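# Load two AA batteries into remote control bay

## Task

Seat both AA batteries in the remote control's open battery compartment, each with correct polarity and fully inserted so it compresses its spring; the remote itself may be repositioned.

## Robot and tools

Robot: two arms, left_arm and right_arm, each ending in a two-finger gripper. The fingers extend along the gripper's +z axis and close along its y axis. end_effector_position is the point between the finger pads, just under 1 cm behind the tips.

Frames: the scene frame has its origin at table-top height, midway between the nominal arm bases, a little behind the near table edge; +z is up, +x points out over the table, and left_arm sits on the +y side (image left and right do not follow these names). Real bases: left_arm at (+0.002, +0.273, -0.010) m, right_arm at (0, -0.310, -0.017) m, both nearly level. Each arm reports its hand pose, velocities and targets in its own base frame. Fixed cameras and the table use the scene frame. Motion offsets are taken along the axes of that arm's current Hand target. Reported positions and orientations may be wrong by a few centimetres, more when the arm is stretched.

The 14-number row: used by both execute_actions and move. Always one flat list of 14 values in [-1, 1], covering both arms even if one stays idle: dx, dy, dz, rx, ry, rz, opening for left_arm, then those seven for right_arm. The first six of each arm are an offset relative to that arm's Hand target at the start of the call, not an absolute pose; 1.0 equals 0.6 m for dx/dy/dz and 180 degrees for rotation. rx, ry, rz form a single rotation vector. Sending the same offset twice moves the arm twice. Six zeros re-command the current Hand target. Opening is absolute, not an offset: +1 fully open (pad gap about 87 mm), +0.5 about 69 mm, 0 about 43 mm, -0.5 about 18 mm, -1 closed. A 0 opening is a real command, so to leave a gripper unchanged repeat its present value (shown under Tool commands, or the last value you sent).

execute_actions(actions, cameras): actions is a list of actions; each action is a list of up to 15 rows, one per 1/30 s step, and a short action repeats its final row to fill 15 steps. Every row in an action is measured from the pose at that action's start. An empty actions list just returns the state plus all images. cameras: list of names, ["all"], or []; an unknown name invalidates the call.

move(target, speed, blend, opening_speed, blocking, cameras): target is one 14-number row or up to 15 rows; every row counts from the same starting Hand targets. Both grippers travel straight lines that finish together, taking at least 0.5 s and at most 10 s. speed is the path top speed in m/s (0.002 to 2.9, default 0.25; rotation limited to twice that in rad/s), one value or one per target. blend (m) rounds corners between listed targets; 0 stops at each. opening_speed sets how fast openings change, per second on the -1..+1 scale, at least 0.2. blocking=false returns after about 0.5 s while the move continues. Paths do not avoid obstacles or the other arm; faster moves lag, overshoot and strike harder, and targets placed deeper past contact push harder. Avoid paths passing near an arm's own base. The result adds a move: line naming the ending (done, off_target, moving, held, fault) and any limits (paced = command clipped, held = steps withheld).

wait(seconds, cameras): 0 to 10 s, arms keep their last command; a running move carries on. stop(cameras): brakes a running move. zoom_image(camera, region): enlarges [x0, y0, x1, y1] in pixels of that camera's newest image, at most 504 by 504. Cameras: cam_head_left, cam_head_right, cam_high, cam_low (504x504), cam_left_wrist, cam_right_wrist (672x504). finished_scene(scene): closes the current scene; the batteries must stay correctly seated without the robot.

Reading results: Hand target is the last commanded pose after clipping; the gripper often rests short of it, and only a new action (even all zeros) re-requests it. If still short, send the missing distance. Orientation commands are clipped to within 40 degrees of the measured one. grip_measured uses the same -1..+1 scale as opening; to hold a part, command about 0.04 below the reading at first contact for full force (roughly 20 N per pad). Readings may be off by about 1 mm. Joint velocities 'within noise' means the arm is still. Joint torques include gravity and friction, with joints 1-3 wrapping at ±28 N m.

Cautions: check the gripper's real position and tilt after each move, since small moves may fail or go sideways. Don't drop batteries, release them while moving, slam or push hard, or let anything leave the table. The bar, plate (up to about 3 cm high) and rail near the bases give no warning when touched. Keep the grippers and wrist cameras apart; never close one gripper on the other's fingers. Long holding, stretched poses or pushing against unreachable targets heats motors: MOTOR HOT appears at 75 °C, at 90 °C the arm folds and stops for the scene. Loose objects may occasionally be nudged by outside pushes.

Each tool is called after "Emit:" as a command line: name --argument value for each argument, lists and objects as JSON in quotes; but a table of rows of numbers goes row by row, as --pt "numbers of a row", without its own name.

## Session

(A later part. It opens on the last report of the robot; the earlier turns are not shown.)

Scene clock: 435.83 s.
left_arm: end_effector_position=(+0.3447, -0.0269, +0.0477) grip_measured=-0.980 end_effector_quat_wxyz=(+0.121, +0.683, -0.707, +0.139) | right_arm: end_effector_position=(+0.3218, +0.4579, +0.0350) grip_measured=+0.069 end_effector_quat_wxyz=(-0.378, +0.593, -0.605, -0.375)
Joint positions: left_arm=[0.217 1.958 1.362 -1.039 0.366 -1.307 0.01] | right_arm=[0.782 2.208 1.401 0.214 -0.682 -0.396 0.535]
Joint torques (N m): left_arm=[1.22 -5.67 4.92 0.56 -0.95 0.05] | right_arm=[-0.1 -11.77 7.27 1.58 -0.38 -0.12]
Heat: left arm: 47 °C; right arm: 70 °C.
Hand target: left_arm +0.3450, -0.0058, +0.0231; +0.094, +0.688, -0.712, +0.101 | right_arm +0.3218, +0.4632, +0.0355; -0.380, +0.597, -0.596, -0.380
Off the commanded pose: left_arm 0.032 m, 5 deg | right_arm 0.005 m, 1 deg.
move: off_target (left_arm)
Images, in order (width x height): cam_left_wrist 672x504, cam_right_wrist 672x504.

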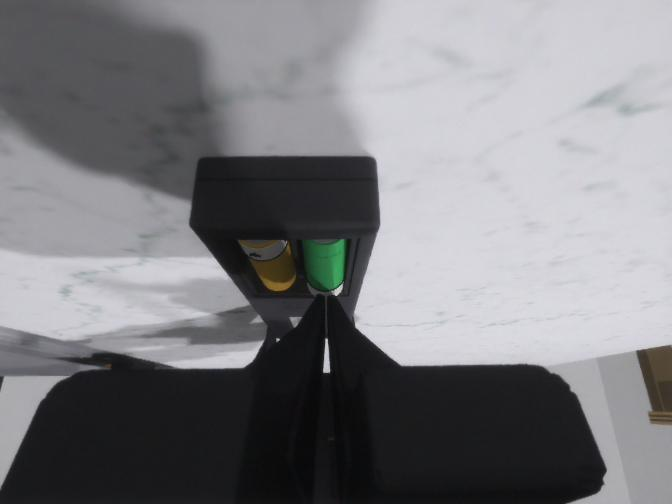

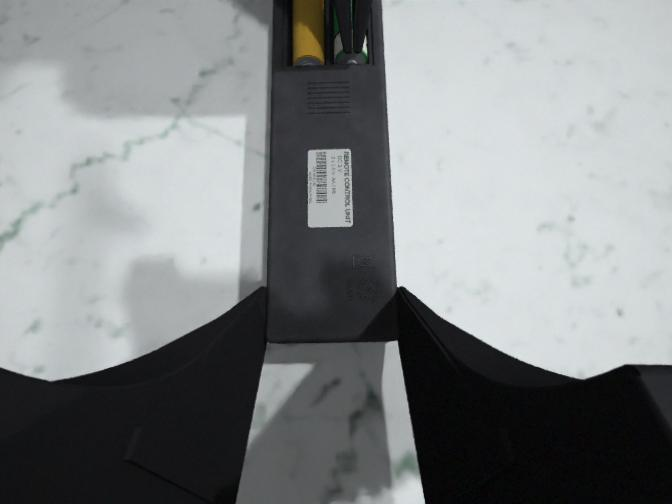

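Emit:
move --pt "0.0360 0.0010 -0.0745 0 0 0 -0.98 0 0 0 0 0 0 -0.05" --pt "0.0500 0.0010 -0.0392 0 0 0 -0.98 0 0 0 0 0 0 -0.05" --pt "0.0380 0.0015 0.0057 0 0 0 -0.98 0 0 0 0 0 0 -0.05" --pt "0.0000 0.0030 0.0043 0 0 0 -0.98 0 0 0 0 0 0 -0.05" --speed '[0.08, 0.08, 0.04, 0.04]' --blend '[0.004, 0.002, 0, 0]' --cameras '["cam_left_wrist", "cam_right_wrist"]'

Emit:
zoom_image --camera "cam_left_wrist" --region '[250, 180, 410, 340]'

Emit:
zoom_image --camera "cam_right_wrist" --region '[270, 0, 420, 90]'

Scene clock: 439.43 s.
left_arm: end_effector_position=(+0.3343, -0.0287, +0.0436) grip_measured=-0.981 end_effector_quat_wxyz=(+0.135, +0.682, -0.707, +0.127) | right_arm: end_effector_position=(+0.3225, +0.4575, +0.0350) grip_measured=+0.069 end_effector_quat_wxyz=(-0.378, +0.592, -0.605, -0.374)
Joint positions: left_arm=[0.215 1.958 1.342 -1.057 0.36 -1.301 0.01] | right_arm=[0.781 2.208 1.401 0.214 -0.682 -0.396 0.535]
Joint torques (N m): left_arm=[1.44 -5.82 5.24 0.81 -0.89 -0.09] | right_arm=[-0.02 -11.75 7.27 1.58 -0.38 -0.12]
Heat: left arm: 47 °C; right arm: 70 °C.
Hand target: left_arm +0.3432, -0.0065, +0.0206; +0.094, +0.688, -0.712, +0.101 | right_arm +0.3219, +0.4632, +0.0355; -0.380, +0.597, -0.596, -0.380
Off the commanded pose: left_arm 0.033 m, 6 deg | right_arm 0.006 m, 1 deg.
move: off_target (left_arm)
Images, in order (width x height): cam_left_wrist 672x504, cam_right_wrist 672x504.

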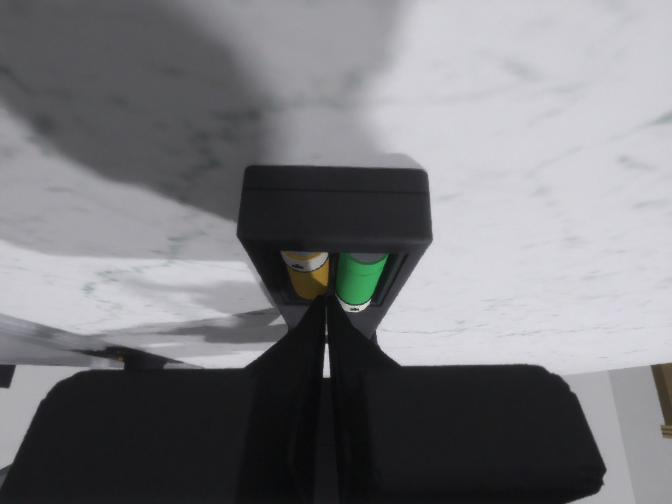

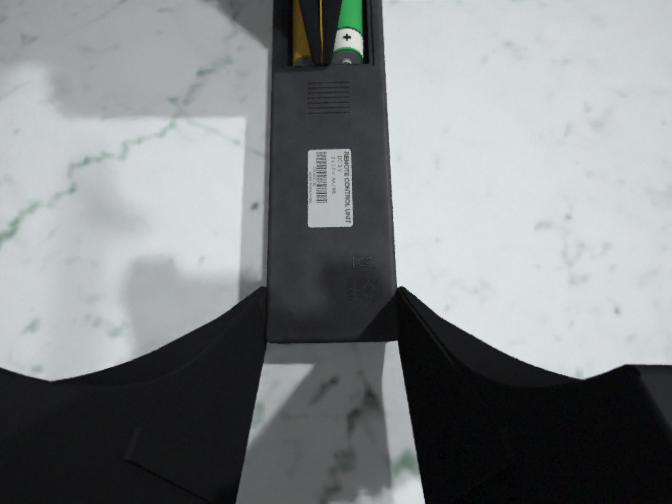

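Scaled by 3.150.

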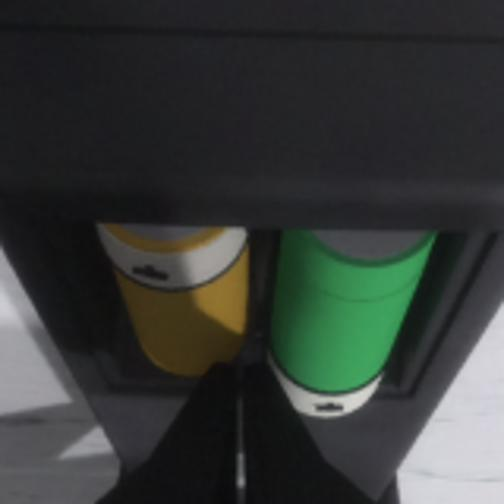

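Scaled by 3.360.

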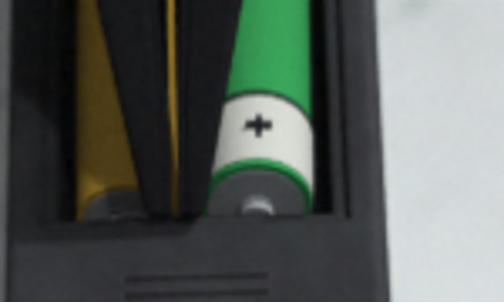

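Emit:
move --pt "0.0417 -0.0043 -0.0745 0 0 0 -0.98 0 0 0 0 0 0 -0.05" --pt "0.0497 -0.006 -0.0538 0 0 0 -0.75 0 0 0 0 0 0 -0.05" --speed '[0.08, 0.08]' --blend '[0.004, 0]' --cameras '["cam_left_wrist", "cam_right_wrist"]'

Emit:
zoom_image --camera "cam_right_wrist" --region '[270, 0, 420, 90]'

Scene clock: 443.20 s.
left_arm: end_effector_position=(+0.3394, -0.0311, +0.0512) grip_measured=-0.750 end_effector_quat_wxyz=(+0.118, +0.684, -0.714, +0.097) | right_arm: end_effector_position=(+0.3225, +0.4576, +0.0351) grip_measured=+0.069 end_effector_quat_wxyz=(-0.378, +0.592, -0.605, -0.374)
Joint positions: left_arm=[0.174 1.957 1.401 -1.106 0.292 -1.341 0.125] | right_arm=[0.781 2.208 1.401 0.215 -0.682 -0.396 0.535]
Joint velocities: left_arm=[-0.002 0.012 0.012 -0.007 -0.022 0.168 0.006] | right_arm=[within noise]
Joint torques (N m): left_arm=[0.2 -10.97 7.02 0.23 -0.12 -0.28] | right_arm=[-0.01 -11.77 7.25 1.57 -0.38 -0.12]
Heat: left arm: 47 °C; right arm: 70 °C.
Hand target: left_arm +0.3457, -0.0264, +0.0598; +0.094, +0.688, -0.712, +0.101 | right_arm +0.3219, +0.4632, +0.0355; -0.380, +0.597, -0.596, -0.380
Off the commanded pose: left_arm 0.012 m, 3 deg | right_arm 0.006 m, 1 deg.
move: off_target (left_arm); target 2's new opening was sent with left_arm's hand 0.012 m and 3 deg from that target
Images, in order (width x height): cam_left_wrist 672x504, cam_right_wrist 672x504.

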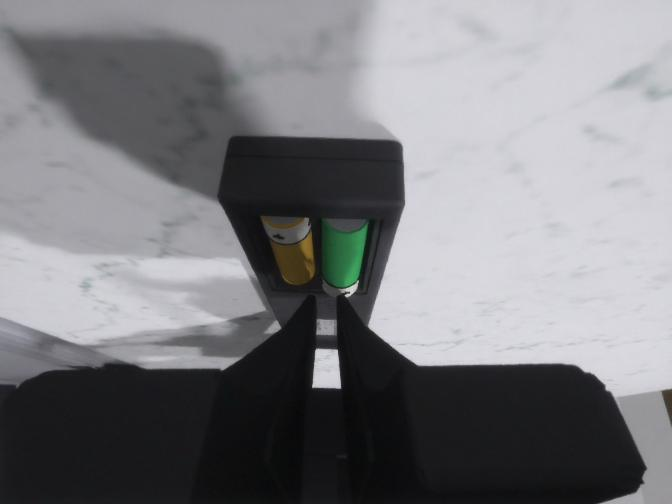

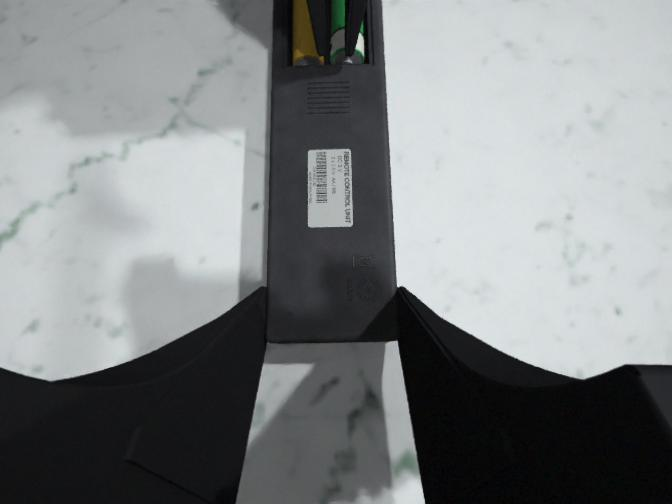

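Scaled by 3.360.

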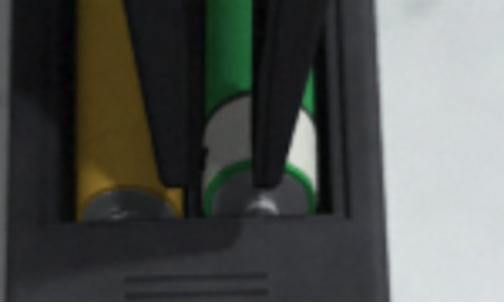

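Emit:
move --pt "0.0100 0.0000 -0.0480 0 0 0 -0.75 0 0 0 0 0 0 -0.05" --pt "0.0027 -0.0005 -0.0097 0 0 0 -0.75 0 0 0 0 0 0 -0.05" --speed '[0.08, 0.06]' --blend '[0.002, 0]' --cameras '["cam_right_wrist"]'

Emit:
zoom_image --camera "cam_right_wrist" --region '[270, 0, 420, 90]'

Scene clock: 445.20 s.
left_arm: end_effector_position=(+0.3447, -0.0300, +0.0653) grip_measured=-0.750 end_effector_quat_wxyz=(+0.105, +0.683, -0.715, +0.104) | right_arm: end_effector_position=(+0.3225, +0.4576, +0.0351) grip_measured=+0.069 end_effector_quat_wxyz=(-0.378, +0.592, -0.605, -0.374)
Joint positions: left_arm=[0.174 1.936 1.433 -1.13 0.291 -1.341 0.125] | right_arm=[0.781 2.208 1.401 0.215 -0.682 -0.396 0.535]
Joint torques (N m): left_arm=[0.28 -9.65 5.75 0.29 -0.11 -0.27] | right_arm=[-0.02 -11.75 7.25 1.57 -0.38 -0.12]
Heat: left arm: 48 °C; right arm: 70 °C.
Hand target: left_arm +0.3459, -0.0264, +0.0658; +0.094, +0.688, -0.712, +0.101 | right_arm +0.3219, +0.4632, +0.0355; -0.380, +0.597, -0.596, -0.380
Off the commanded pose: left_arm 0.004 m, 2 deg | right_arm 0.006 m, 1 deg.
move: done
Images, in order (width x height): cam_right_wrist 672x504.

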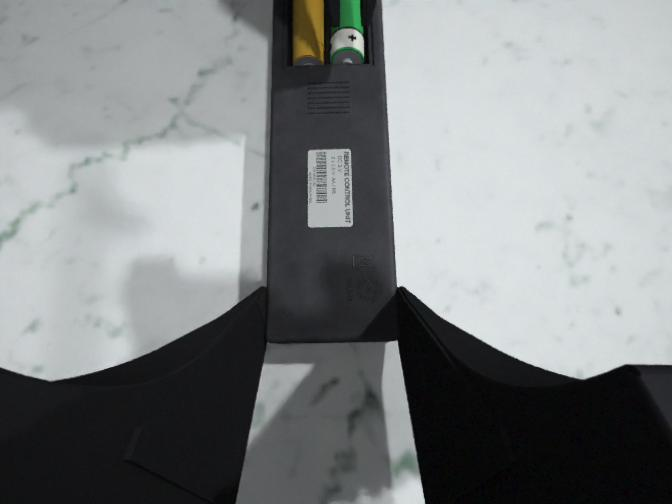

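Scaled by 3.360.

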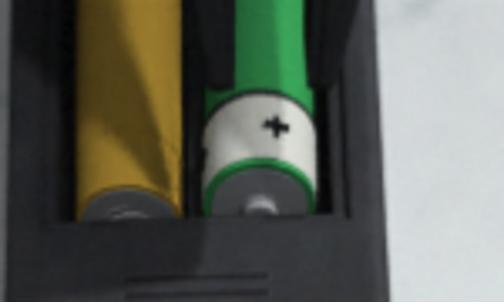

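Emit:
move --pt "-0.0163 0.0015 0.0573 0 0 0 -0.75 0 0 0 0 0 0 -0.05" --pt "-0.0470 0.0015 0.0517 0 0 0 -0.75 0 0 0 0 0 0 -0.05" --speed '[0.05, 0.04]' --cameras '["cam_left_wrist", "cam_right_wrist"]'

Emit:
zoom_image --camera "cam_left_wrist" --region '[250, 180, 410, 340]'

Emit:
zoom_image --camera "cam_right_wrist" --region '[270, 0, 420, 90]'

Scene clock: 447.70 s.
left_arm: end_effector_position=(+0.3442, -0.0281, +0.0472) grip_measured=-0.750 end_effector_quat_wxyz=(+0.120, +0.682, -0.709, +0.134) | right_arm: end_effector_position=(+0.3225, +0.4576, +0.0351) grip_measured=+0.069 end_effector_quat_wxyz=(-0.378, +0.592, -0.605, -0.374)
Joint positions: left_arm=[0.209 1.957 1.363 -1.041 0.356 -1.312 0.125] | right_arm=[0.781 2.208 1.401 0.215 -0.682 -0.396 0.535]
Joint torques (N m): left_arm=[1.4 -6.17 5.81 0.5 -0.85 0.03] | right_arm=[-0.02 -11.75 7.27 1.57 -0.38 -0.12]
Heat: left arm: 47 °C; right arm: 70 °C.
Hand target: left_arm +0.3461, -0.0077, +0.0284; +0.094, +0.688, -0.712, +0.101 | right_arm +0.3219, +0.4632, +0.0355; -0.380, +0.597, -0.596, -0.380
Off the commanded pose: left_arm 0.028 m, 5 deg | right_arm 0.006 m, 1 deg.
move: off_target (left_arm)
Images, in order (width x height): cam_left_wrist 672x504, cam_right_wrist 672x504.

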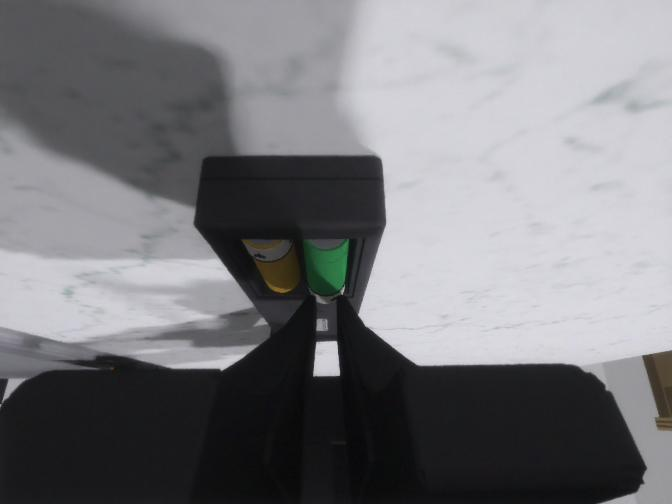

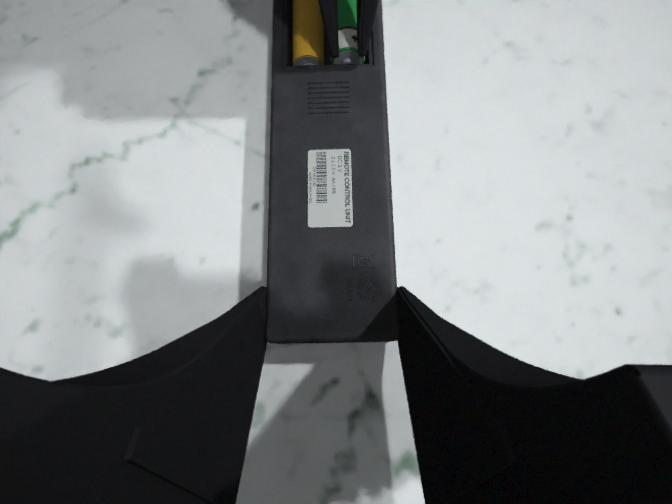

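Scaled by 3.150.

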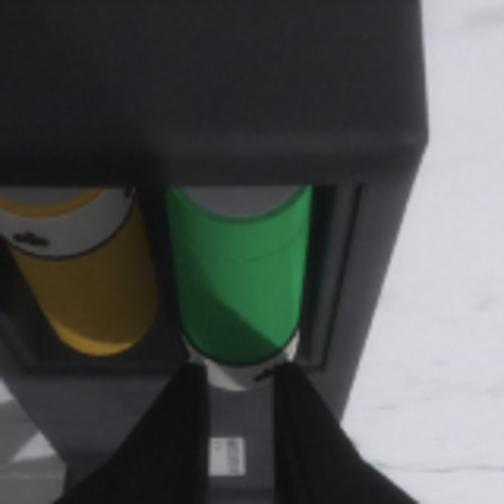

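Scaled by 3.360.

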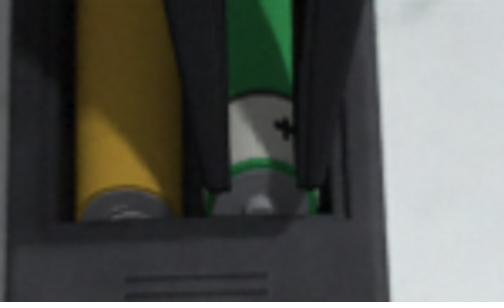

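Emit:
move --target '[-0.0145, 0.0025, 0.0100, 0, 0, 0, -0.78, 0, 0, 0, 0, 0, 0, -0.05]' --speed 0.04 --cameras '["cam_right_wrist"]'

Emit:
zoom_image --camera "cam_right_wrist" --region '[270, 0, 420, 90]'

Scene clock: 448.97 s.
left_arm: end_effector_position=(+0.3442, -0.0242, +0.0434) grip_measured=-0.779 end_effector_quat_wxyz=(+0.126, +0.681, -0.707, +0.139) | right_arm: end_effector_position=(+0.3225, +0.4576, +0.0351) grip_measured=+0.069 end_effector_quat_wxyz=(-0.378, +0.592, -0.605, -0.374)
Joint positions: left_arm=[0.227 1.974 1.363 -1.037 0.371 -1.292 0.11] | right_arm=[0.781 2.208 1.401 0.215 -0.682 -0.396 0.535]
Joint torques (N m): left_arm=[1.72 -6.24 4.85 0.58 -1.02 0.04] | right_arm=[-0.02 -11.77 7.27 1.57 -0.38 -0.12]
Heat: left arm: 47 °C; right arm: 70 °C.
Hand target: left_arm +0.3449, -0.0009, +0.0202; +0.094, +0.688, -0.712, +0.101 | right_arm +0.3219, +0.4632, +0.0355; -0.380, +0.597, -0.596, -0.380
Off the commanded pose: left_arm 0.033 m, 6 deg | right_arm 0.006 m, 1 deg.
move: off_target (left_arm)
Images, in order (width x height): cam_right_wrist 672x504.

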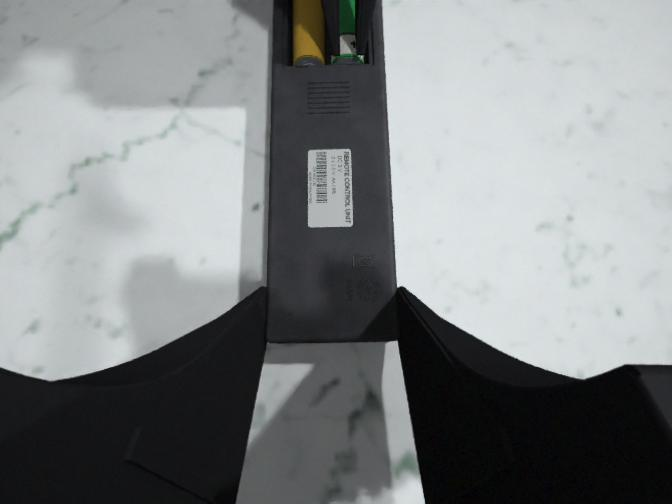

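Scaled by 3.360.

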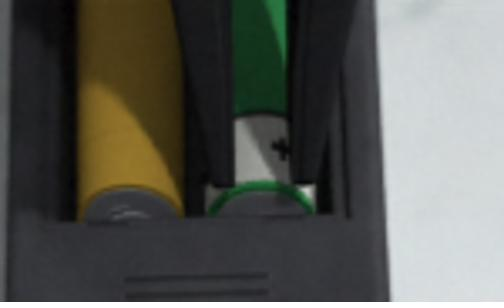

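Emit:
move --pt "0.0300 0 -0.0500 0 0 0 -0.75 -0.0028 0 0.006 0 0 0 -0.05" --pt "0.0500 0 -0.1000 0 -0.04 0 -0.75 -0.0028 0 0.006 0 0 0 -0.05" --speed '[0.06, 0.12]' --blend '[0.01, 0]' --cameras '["cam_left_wrist", "cam_right_wrist"]'

Emit:
zoom_image --camera "cam_left_wrist" --region '[250, 150, 410, 310]'

Emit:
zoom_image --camera "cam_right_wrist" --region '[270, 0, 390, 90]'

Scene clock: 451.07 s.
left_arm: end_effector_position=(+0.3366, -0.0182, +0.0707) grip_measured=-0.750 end_effector_quat_wxyz=(+0.074, +0.689, -0.719, +0.052) | right_arm: end_effector_position=(+0.3201, +0.4596, +0.0354) grip_measured=+0.069 end_effector_quat_wxyz=(-0.377, +0.594, -0.603, -0.375)
Joint positions: left_arm=[0.155 1.905 1.452 -1.181 0.171 -1.367 0.125] | right_arm=[0.786 2.208 1.402 0.214 -0.682 -0.396 0.535]
Joint torques (N m): left_arm=[0.08 -10.96 9.22 0.04 -0.25 -0.26] | right_arm=[-0.02 -10.93 8.27 1.55 -0.34 -0.08]
Heat: left arm: 47 °C; right arm: 70 °C.
Hand target: left_arm +0.3437, -0.0134, +0.0861; +0.049, +0.693, -0.717, +0.057 | right_arm +0.3219, +0.4670, +0.0354; -0.380, +0.597, -0.596, -0.380
Off the commanded pose: left_arm 0.018 m, 3 deg | right_arm 0.008 m, 1 deg.
move: off_target (left_arm)
Images, in order (width x height): cam_left_wrist 672x504, cam_right_wrist 672x504.

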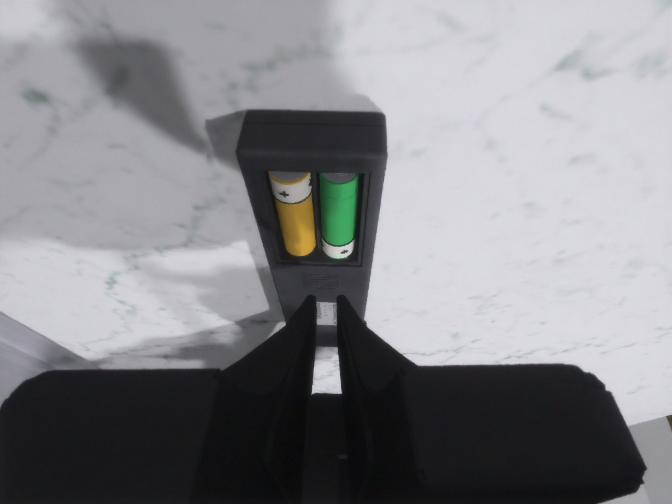

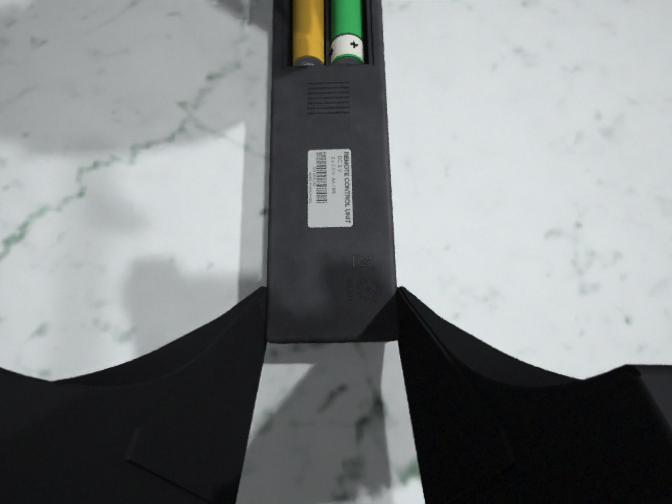

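Scaled by 3.150.

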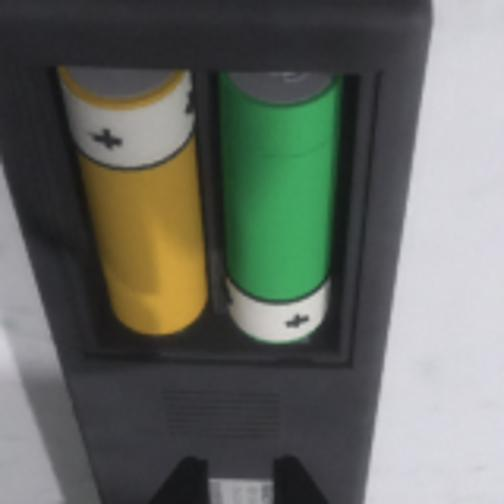

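Scaled by 4.200.

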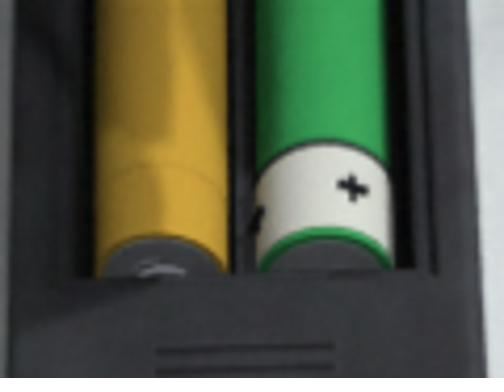

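Emit:
move --target '[-0.0415, 0.0183, -0.0063, 0, -0.0995, 0, -0.75, 0, 0, 0, 0, 0, 0, -0.05]' --speed 0.2 --cameras '["cam_left_wrist"]'

Emit:
zoom_image --camera "cam_left_wrist" --region '[260, 150, 440, 330]'

Scene clock: 455.60 s.
left_arm: end_effector_position=(+0.3329, +0.0082, +0.0772) grip_measured=-0.750 end_effector_quat_wxyz=(-0.043, +0.689, -0.722, -0.053) | right_arm: end_effector_position=(+0.3201, +0.4596, +0.0354) grip_measured=+0.069 end_effector_quat_wxyz=(-0.377, +0.594, -0.603, -0.375)
Joint positions: left_arm=[0.076 1.833 1.443 -1.181 -0.137 -1.449 0.125] | right_arm=[0.786 2.208 1.402 0.214 -0.682 -0.396 0.535]
Joint torques (N m): left_arm=[-0.03 -10.89 5.89 0.32 -0.45 -0.28] | right_arm=[-0.01 -10.93 8.27 1.55 -0.33 -0.08]
Heat: left arm: 47 °C; right arm: 69 °C.
Hand target: left_arm +0.3334, +0.0122, +0.0860; -0.063, +0.694, -0.716, -0.051 | right_arm +0.3219, +0.4671, +0.0354; -0.380, +0.597, -0.596, -0.380
Off the commanded pose: left_arm 0.010 m, 2 deg | right_arm 0.008 m, 1 deg.
move: done
Images, in order (width x height): cam_left_wrist 672x504.

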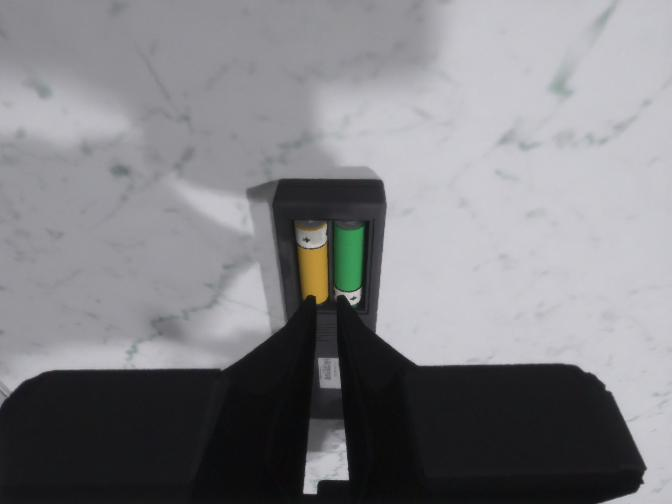

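Scaled by 2.800.

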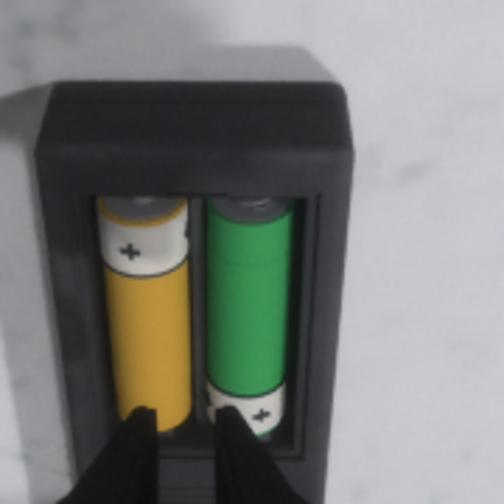

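Emit:
execute_actions --actions '[]' --cameras '["cam_left_wrist","cam_right_wrist"]'

Emit:
zoom_image --camera "cam_right_wrist" --region '[270, 0, 390, 90]'

Emit:
zoom_image --camera "cam_left_wrist" --region '[240, 250, 420, 385]'

Scene clock: 457.43 s.
left_arm: end_effector_position=(+0.3329, +0.0083, +0.0772) grip_measured=-0.750 end_effector_quat_wxyz=(-0.043, +0.689, -0.722, -0.053) | right_arm: end_effector_position=(+0.3201, +0.4596, +0.0354) grip_measured=+0.069 end_effector_quat_wxyz=(-0.377, +0.594, -0.603, -0.375)
Joint positions: left_arm=[0.076 1.833 1.443 -1.181 -0.137 -1.449 0.125] | right_arm=[0.786 2.208 1.402 0.214 -0.682 -0.396 0.535]
Joint velocities: within noise
Joint torques (N m): left_arm=[0.08 -10.76 5.87 0.32 -0.43 -0.26] | right_arm=[-0.01 -10.95 8.25 1.55 -0.33 -0.07]
Heat: left arm: 48 °C; right arm: 69 °C.
Hand target: left_arm +0.3334, +0.0122, +0.0860; -0.063, +0.694, -0.716, -0.051 | right_arm +0.3219, +0.4671, +0.0354; -0.380, +0.597, -0.596, -0.380
Tool commands: left_gripper/opening=-0.75 right_gripper/opening=-0.05
Off the commanded pose: left_arm 0.010 m, 2 deg | right_arm 0.008 m, 1 deg.
Images, in order (width x height): cam_left_wrist 672x504, cam_right_wrist 672x504.

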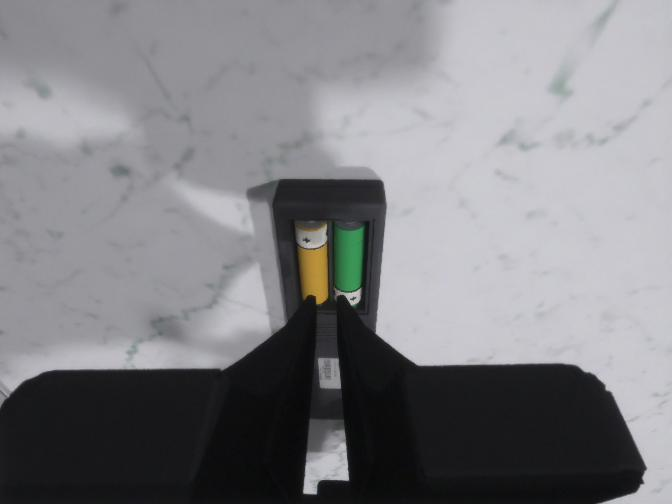

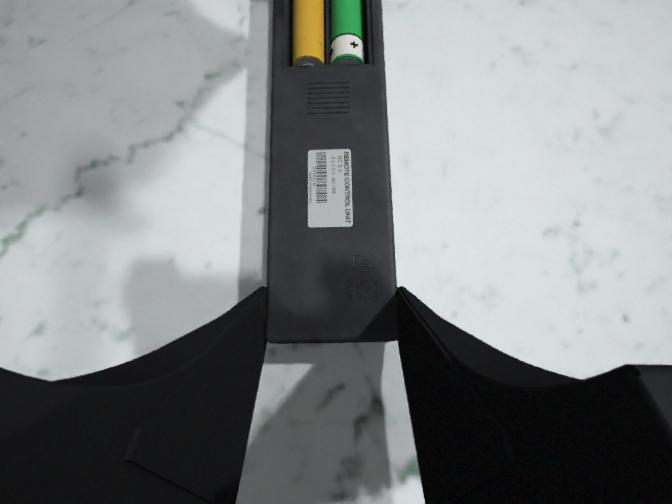

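Scaled by 4.200.

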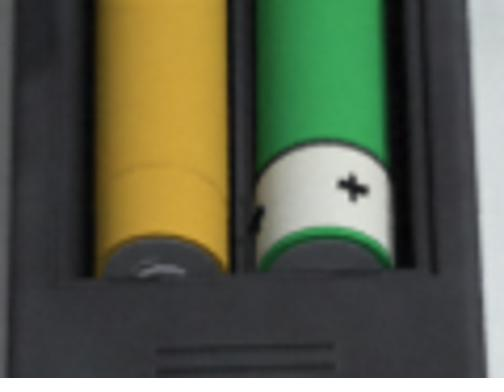

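Scaled by 2.800.

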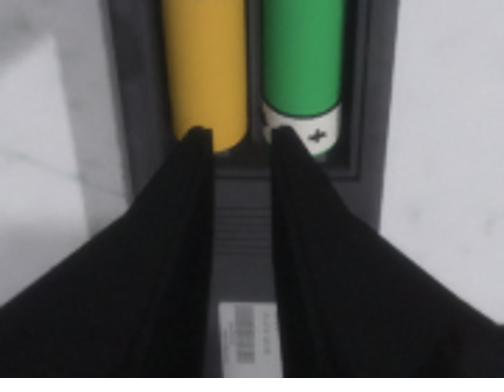

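Emit:
zoom_image --camera "cam_left_wrist" --region '[270, 170, 400, 268]'

Scaled by 3.877.

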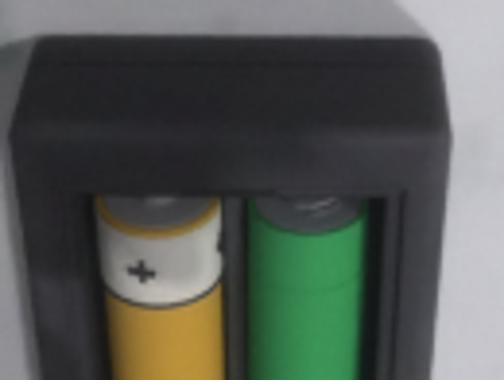

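Emit:
zoom_image --camera "cam_left_wrist" --region '[280, 280, 390, 362]'

Emit:
zoom_image --camera "cam_right_wrist" --region '[285, 30, 385, 80]'

Emit:
zoom_image --camera "cam_left_wrist" --region '[280, 205, 380, 255]'

Scaled by 4.582.

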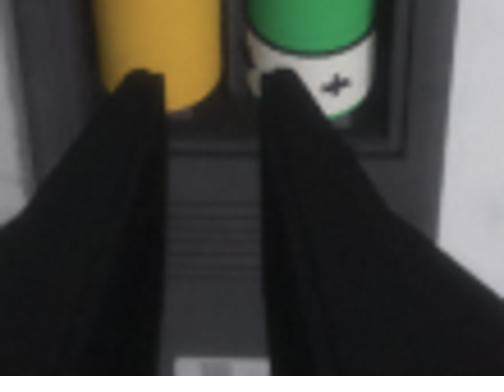

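Scaled by 5.040.

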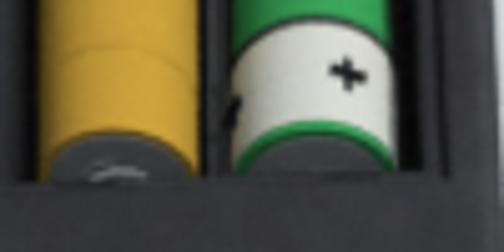

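Scaled by 5.040.

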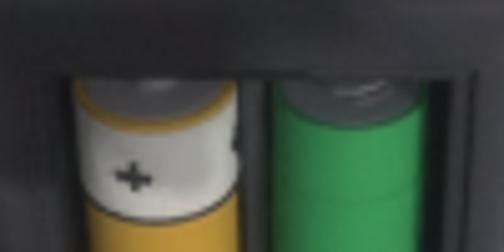

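Emit:
move --pt "0.001 0.0333 -0.0006 0 0 0 -0.75 0 0 0 0 0 0 -0.05" --pt "0.0037 0.0162 0.0195 0 0 0 -0.75 0 0 0 0 0 0 -0.05" --speed 0.12 --cameras '["cam_left_wrist"]'

Scene clock: 469.00 s.
left_arm: end_effector_position=(+0.3215, +0.0075, +0.0753) grip_measured=-0.750 end_effector_quat_wxyz=(-0.053, +0.689, -0.721, -0.045) | right_arm: end_effector_position=(+0.3201, +0.4596, +0.0354) grip_measured=+0.069 end_effector_quat_wxyz=(-0.377, +0.594, -0.603, -0.375)
Joint positions: left_arm=[0.076 1.767 1.353 -1.132 -0.138 -1.449 0.125] | right_arm=[0.786 2.208 1.402 0.214 -0.682 -0.396 0.535]
Joint torques (N m): left_arm=[0.24 -6.99 6.58 0.4 -0.44 -0.23] | right_arm=[0.01 -10.95 8.27 1.55 -0.33 -0.08]
Heat: left arm: 49 °C; right arm: 69 °C.
Hand target: left_arm +0.3238, +0.0122, +0.0739; -0.063, +0.694, -0.716, -0.051 | right_arm +0.3219, +0.4671, +0.0354; -0.380, +0.597, -0.596, -0.380
Off the commanded pose: left_arm 0.005 m, 2 deg | right_arm 0.008 m, 1 deg.
move: done
Images, in order (width x height): cam_left_wrist 672x504.

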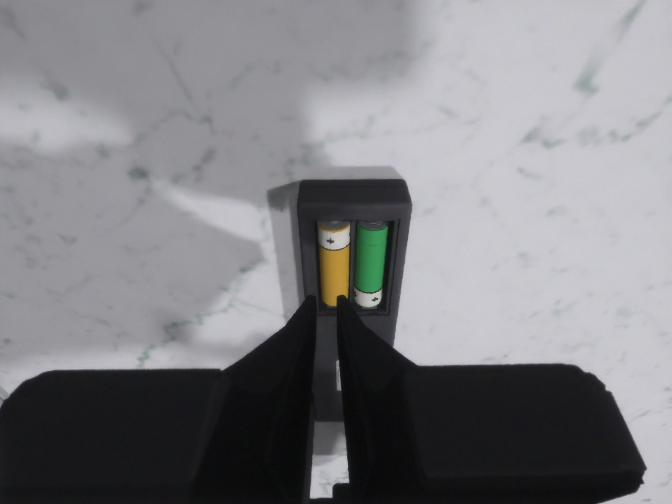

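Emit:
move --pt "0.0048 -0.0012 0.0297 0 0 0 -0.75 0 0 0 0 0 0 -0.05" --pt "0.01175 -0.0006 0.0725 0 0 0 -0.75 0 0 0 0 0 0 -0.05" --speed '[0.1,0.05]' --cameras '["cam_left_wrist"]'

Scene clock: 471.80 s.
left_arm: end_effector_position=(+0.3230, +0.0078, +0.0440) grip_measured=-0.750 end_effector_quat_wxyz=(-0.055, +0.689, -0.721, -0.045) | right_arm: end_effector_position=(+0.3201, +0.4597, +0.0351) grip_measured=+0.069 end_effector_quat_wxyz=(-0.377, +0.594, -0.603, -0.375)
Joint positions: left_arm=[0.076 1.797 1.262 -1.007 -0.139 -1.449 0.125] | right_arm=[0.786 2.209 1.403 0.214 -0.682 -0.396 0.535]
Joint torques (N m): left_arm=[0.1 -5.86 3.43 0.82 -0.41 -0.22] | right_arm=[-0.01 -11.04 8.21 1.55 -0.33 -0.08]
Heat: left arm: 48 °C; right arm: 69 °C.
Hand target: left_arm +0.3249, +0.0122, +0.0299; -0.063, +0.694, -0.716, -0.051 | right_arm +0.3219, +0.4671, +0.0353; -0.380, +0.597, -0.596, -0.380
Off the commanded pose: left_arm 0.015 m, 1 deg | right_arm 0.008 m, 1 deg.
move: off_target (left_arm)
Images, in order (width x height): cam_left_wrist 672x504.

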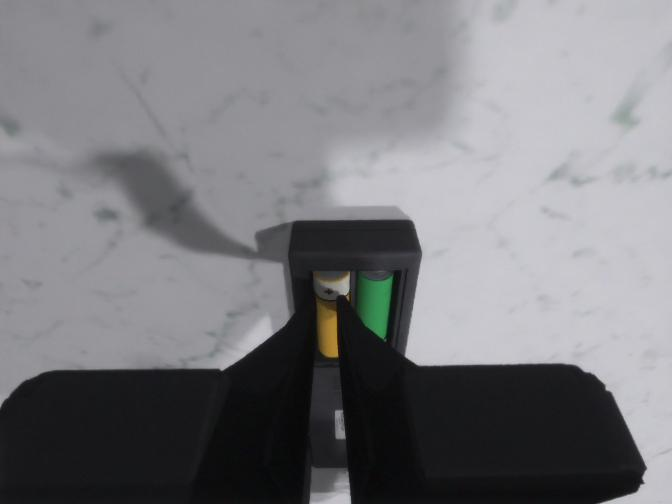

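Emit:
zoom_image --camera "cam_left_wrist" --region '[285, 255, 425, 360]'

Scaled by 3.600.

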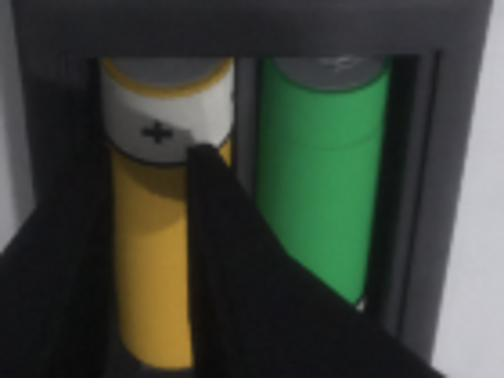

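Emit:
move --target '[0.0238,-0.0007,0.0012,0,0,0,-0.75,0,0,0,0,0,0,-0.05]' --speed 0.05 --cameras '["cam_left_wrist"]'

Emit:
zoom_image --camera "cam_left_wrist" --region '[285, 255, 425, 360]'

Scene clock: 473.73 s.
left_arm: end_effector_position=(+0.3231, +0.0046, +0.0439) grip_measured=-0.750 end_effector_quat_wxyz=(-0.068, +0.688, -0.720, -0.056) | right_arm: end_effector_position=(+0.3201, +0.4597, +0.0351) grip_measured=+0.069 end_effector_quat_wxyz=(-0.377, +0.594, -0.603, -0.375)
Joint positions: left_arm=[0.046 1.792 1.257 -1.006 -0.174 -1.476 0.125] | right_arm=[0.786 2.209 1.403 0.214 -0.682 -0.396 0.535]
Joint torques (N m): left_arm=[-0.83 -5.07 2.99 0.79 -0.09 -0.37] | right_arm=[0.01 -11.04 8.21 1.55 -0.33 -0.08]
Heat: left arm: 48 °C; right arm: 69 °C.
Hand target: left_arm +0.3249, -0.0018, +0.0268; -0.063, +0.694, -0.716, -0.051 | right_arm +0.3219, +0.4671, +0.0353; -0.380, +0.597, -0.596, -0.380
Off the commanded pose: left_arm 0.018 m, 1 deg | right_arm 0.008 m, 1 deg.
move: off_target (left_arm)
Images, in order (width x height): cam_left_wrist 672x504.

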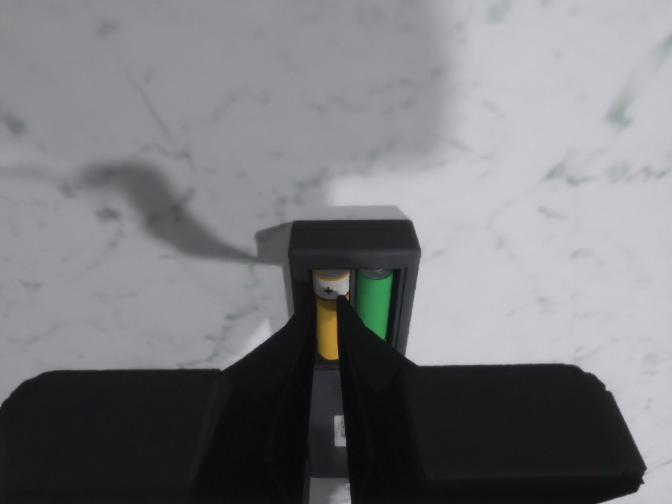

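Scaled by 3.600.

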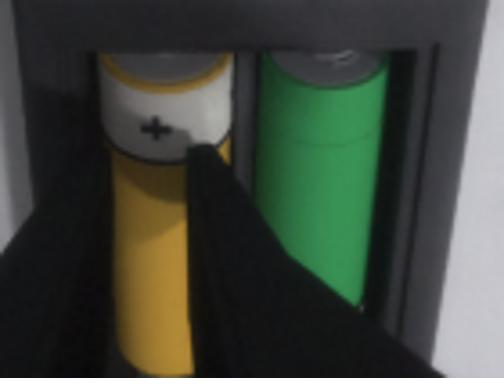

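Emit:
wait --seconds 0.1 --cameras '["cam_right_wrist"]'

Emit:
zoom_image --camera "cam_right_wrist" --region '[270, 0, 390, 90]'

Scene clock: 475.03 s.
left_arm: end_effector_position=(+0.3231, +0.0046, +0.0439) grip_measured=-0.750 end_effector_quat_wxyz=(-0.068, +0.688, -0.720, -0.056) | right_arm: end_effector_position=(+0.3201, +0.4597, +0.0351) grip_measured=+0.069 end_effector_quat_wxyz=(-0.377, +0.594, -0.603, -0.375)
Joint positions: left_arm=[0.046 1.792 1.257 -1.006 -0.174 -1.476 0.125] | right_arm=[0.786 2.209 1.403 0.214 -0.682 -0.396 0.535]
Joint torques (N m): left_arm=[-0.77 -5.12 3.04 0.81 -0.07 -0.4] | right_arm=[-0.01 -11.04 8.21 1.55 -0.33 -0.08]
Heat: left arm: 47 °C; right arm: 69 °C.
Hand target: left_arm +0.3249, -0.0018, +0.0269; -0.063, +0.694, -0.716, -0.051 | right_arm +0.3219, +0.4671, +0.0353; -0.380, +0.597, -0.596, -0.380
Tool commands: left_gripper/opening=-0.75 right_gripper/opening=-0.05
Off the commanded pose: left_arm 0.018 m, 1 deg | right_arm 0.008 m, 1 deg.
wait: 0.10 s; at rest from the start
Images, in order (width x height): cam_right_wrist 672x504.

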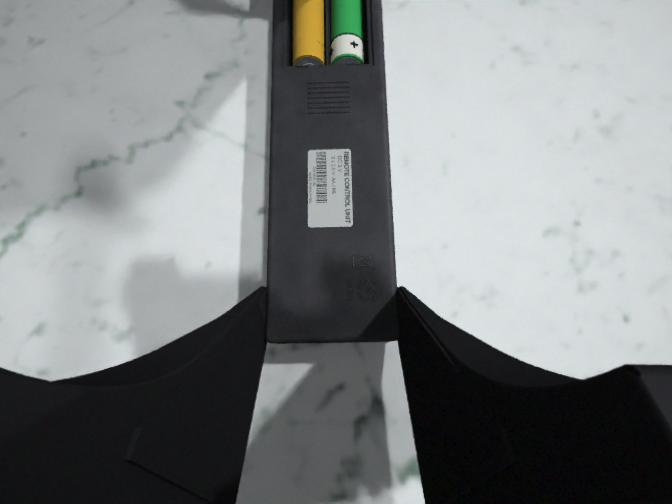

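Scaled by 4.200.

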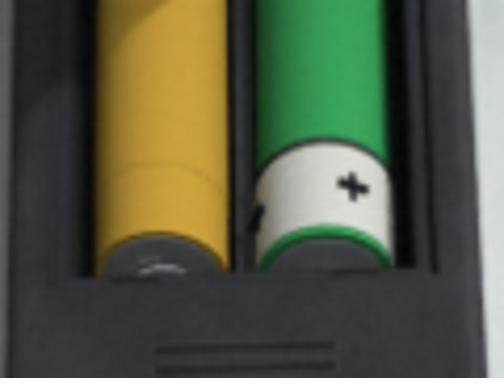

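Emit:
move --pt "-0.0225 -0.0004 -0.0556 0 0 0 -0.75 0 0 0 0 0 0 -0.05" --pt "-0.03 -0.0278 -0.054 0 0 0 -0.75 0 0 0 0 0 0 -0.05" --speed '[0.1,0.1]' --cameras '["cam_left_wrist"]'

Emit:
zoom_image --camera "cam_left_wrist" --region '[240, 200, 400, 320]'

Scene clock: 477.77 s.
left_arm: end_effector_position=(+0.3354, +0.0074, +0.0554) grip_measured=-0.750 end_effector_quat_wxyz=(-0.059, +0.692, -0.717, -0.057) | right_arm: end_effector_position=(+0.3201, +0.4597, +0.0351) grip_measured=+0.069 end_effector_quat_wxyz=(-0.377, +0.594, -0.603, -0.375)
Joint positions: left_arm=[0.059 1.839 1.364 -1.08 -0.164 -1.476 0.125] | right_arm=[0.786 2.209 1.403 0.214 -0.682 -0.396 0.535]
Joint torques (N m): left_arm=[0.72 -7.6 9.44 0.19 -0.16 -0.05] | right_arm=[0.01 -11.03 8.21 1.55 -0.33 -0.08]
Heat: left arm: 47 °C; right arm: 69 °C.
Hand target: left_arm +0.3415, +0.0102, +0.0620; -0.063, +0.694, -0.716, -0.051 | right_arm +0.3219, +0.4671, +0.0353; -0.380, +0.597, -0.596, -0.380
Off the commanded pose: left_arm 0.009 m, 1 deg | right_arm 0.008 m, 1 deg.
move: done
Images, in order (width x height): cam_left_wrist 672x504.

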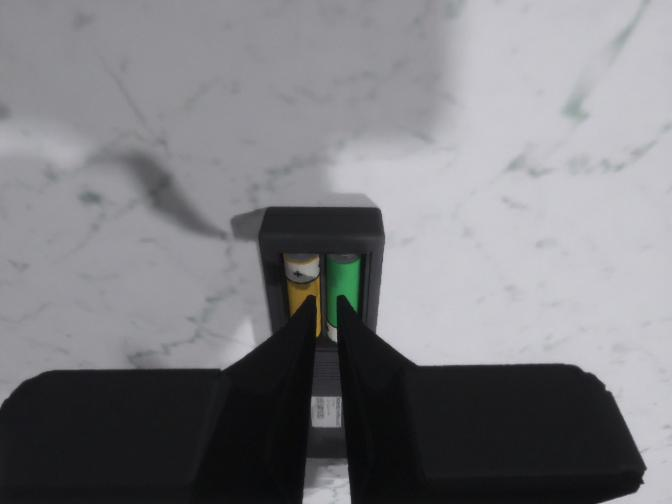

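Scaled by 3.150.

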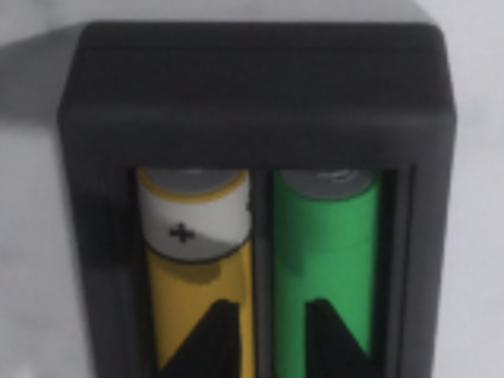

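Emit:
move --target '[-0.0047,-0.01,-0.006,0,0,0,-0.75,0,0,0,0,0,0,-0.05]' --speed 0.1

Scene clock: 478.93 s.
left_arm: end_effector_position=(+0.3414, +0.0090, +0.0594) grip_measured=-0.750 end_effector_quat_wxyz=(-0.059, +0.694, -0.715, -0.057) | right_arm: end_effector_position=(+0.3201, +0.4597, +0.0351) grip_measured=+0.069 end_effector_quat_wxyz=(-0.377, +0.594, -0.603, -0.375)
Joint positions: left_arm=[0.062 1.858 1.404 -1.102 -0.164 -1.476 0.125] | right_arm=[0.786 2.209 1.403 0.214 -0.682 -0.396 0.535]
Joint torques (N m): left_arm=[0.75 -7.61 9.62 0.19 -0.14 0] | right_arm=[-0.01 -11.03 8.23 1.55 -0.33 -0.08]
Heat: left arm: 47 °C; right arm: 69 °C.
Hand target: left_arm +0.3475, +0.0122, +0.0661; -0.063, +0.694, -0.716, -0.051 | right_arm +0.3219, +0.4671, +0.0353; -0.380, +0.597, -0.596, -0.380
Off the commanded pose: left_arm 0.010 m, 1 deg | right_arm 0.008 m, 1 deg.
move: done

Emit:
move --target '[0.0082,0.0058,0.0597,0,0,0,-0.75,0,0,0,0,0,0,-0.05]' --speed 0.05 --cameras '["cam_left_wrist"]'

Emit:
zoom_image --camera "cam_left_wrist" --region '[260, 255, 400, 360]'

Scene clock: 480.50 s.
left_arm: end_effector_position=(+0.3426, +0.0098, +0.0427) grip_measured=-0.750 end_effector_quat_wxyz=(-0.059, +0.693, -0.717, -0.052) | right_arm: end_effector_position=(+0.3201, +0.4597, +0.0351) grip_measured=+0.069 end_effector_quat_wxyz=(-0.377, +0.594, -0.603, -0.375)
Joint positions: left_arm=[0.068 1.871 1.353 -1.029 -0.156 -1.466 0.125] | right_arm=[0.786 2.209 1.403 0.214 -0.682 -0.396 0.535]
Joint torques (N m): left_arm=[0.55 -6.71 3.54 0.81 -0.25 -0.08] | right_arm=[-0.01 -11.04 8.21 1.55 -0.33 -0.08]
Heat: left arm: 47 °C; right arm: 69 °C.
Hand target: left_arm +0.3446, +0.0132, +0.0299; -0.063, +0.694, -0.716, -0.051 | right_arm +0.3219, +0.4671, +0.0353; -0.380, +0.597, -0.596, -0.380
Off the commanded pose: left_arm 0.013 m, 0 deg | right_arm 0.008 m, 1 deg.
move: off_target (left_arm)
Images, in order (width x height): cam_left_wrist 672x504.

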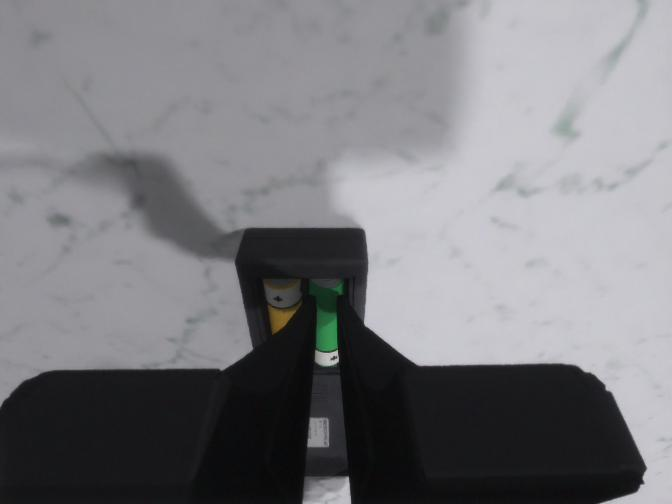

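Scaled by 3.600.

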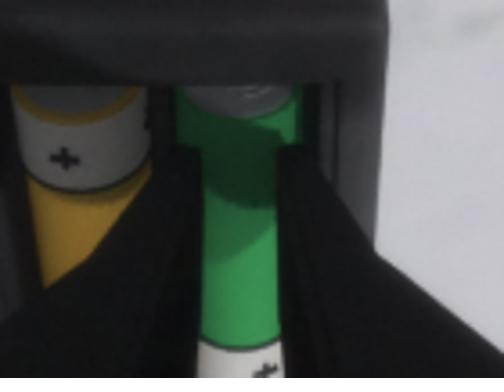

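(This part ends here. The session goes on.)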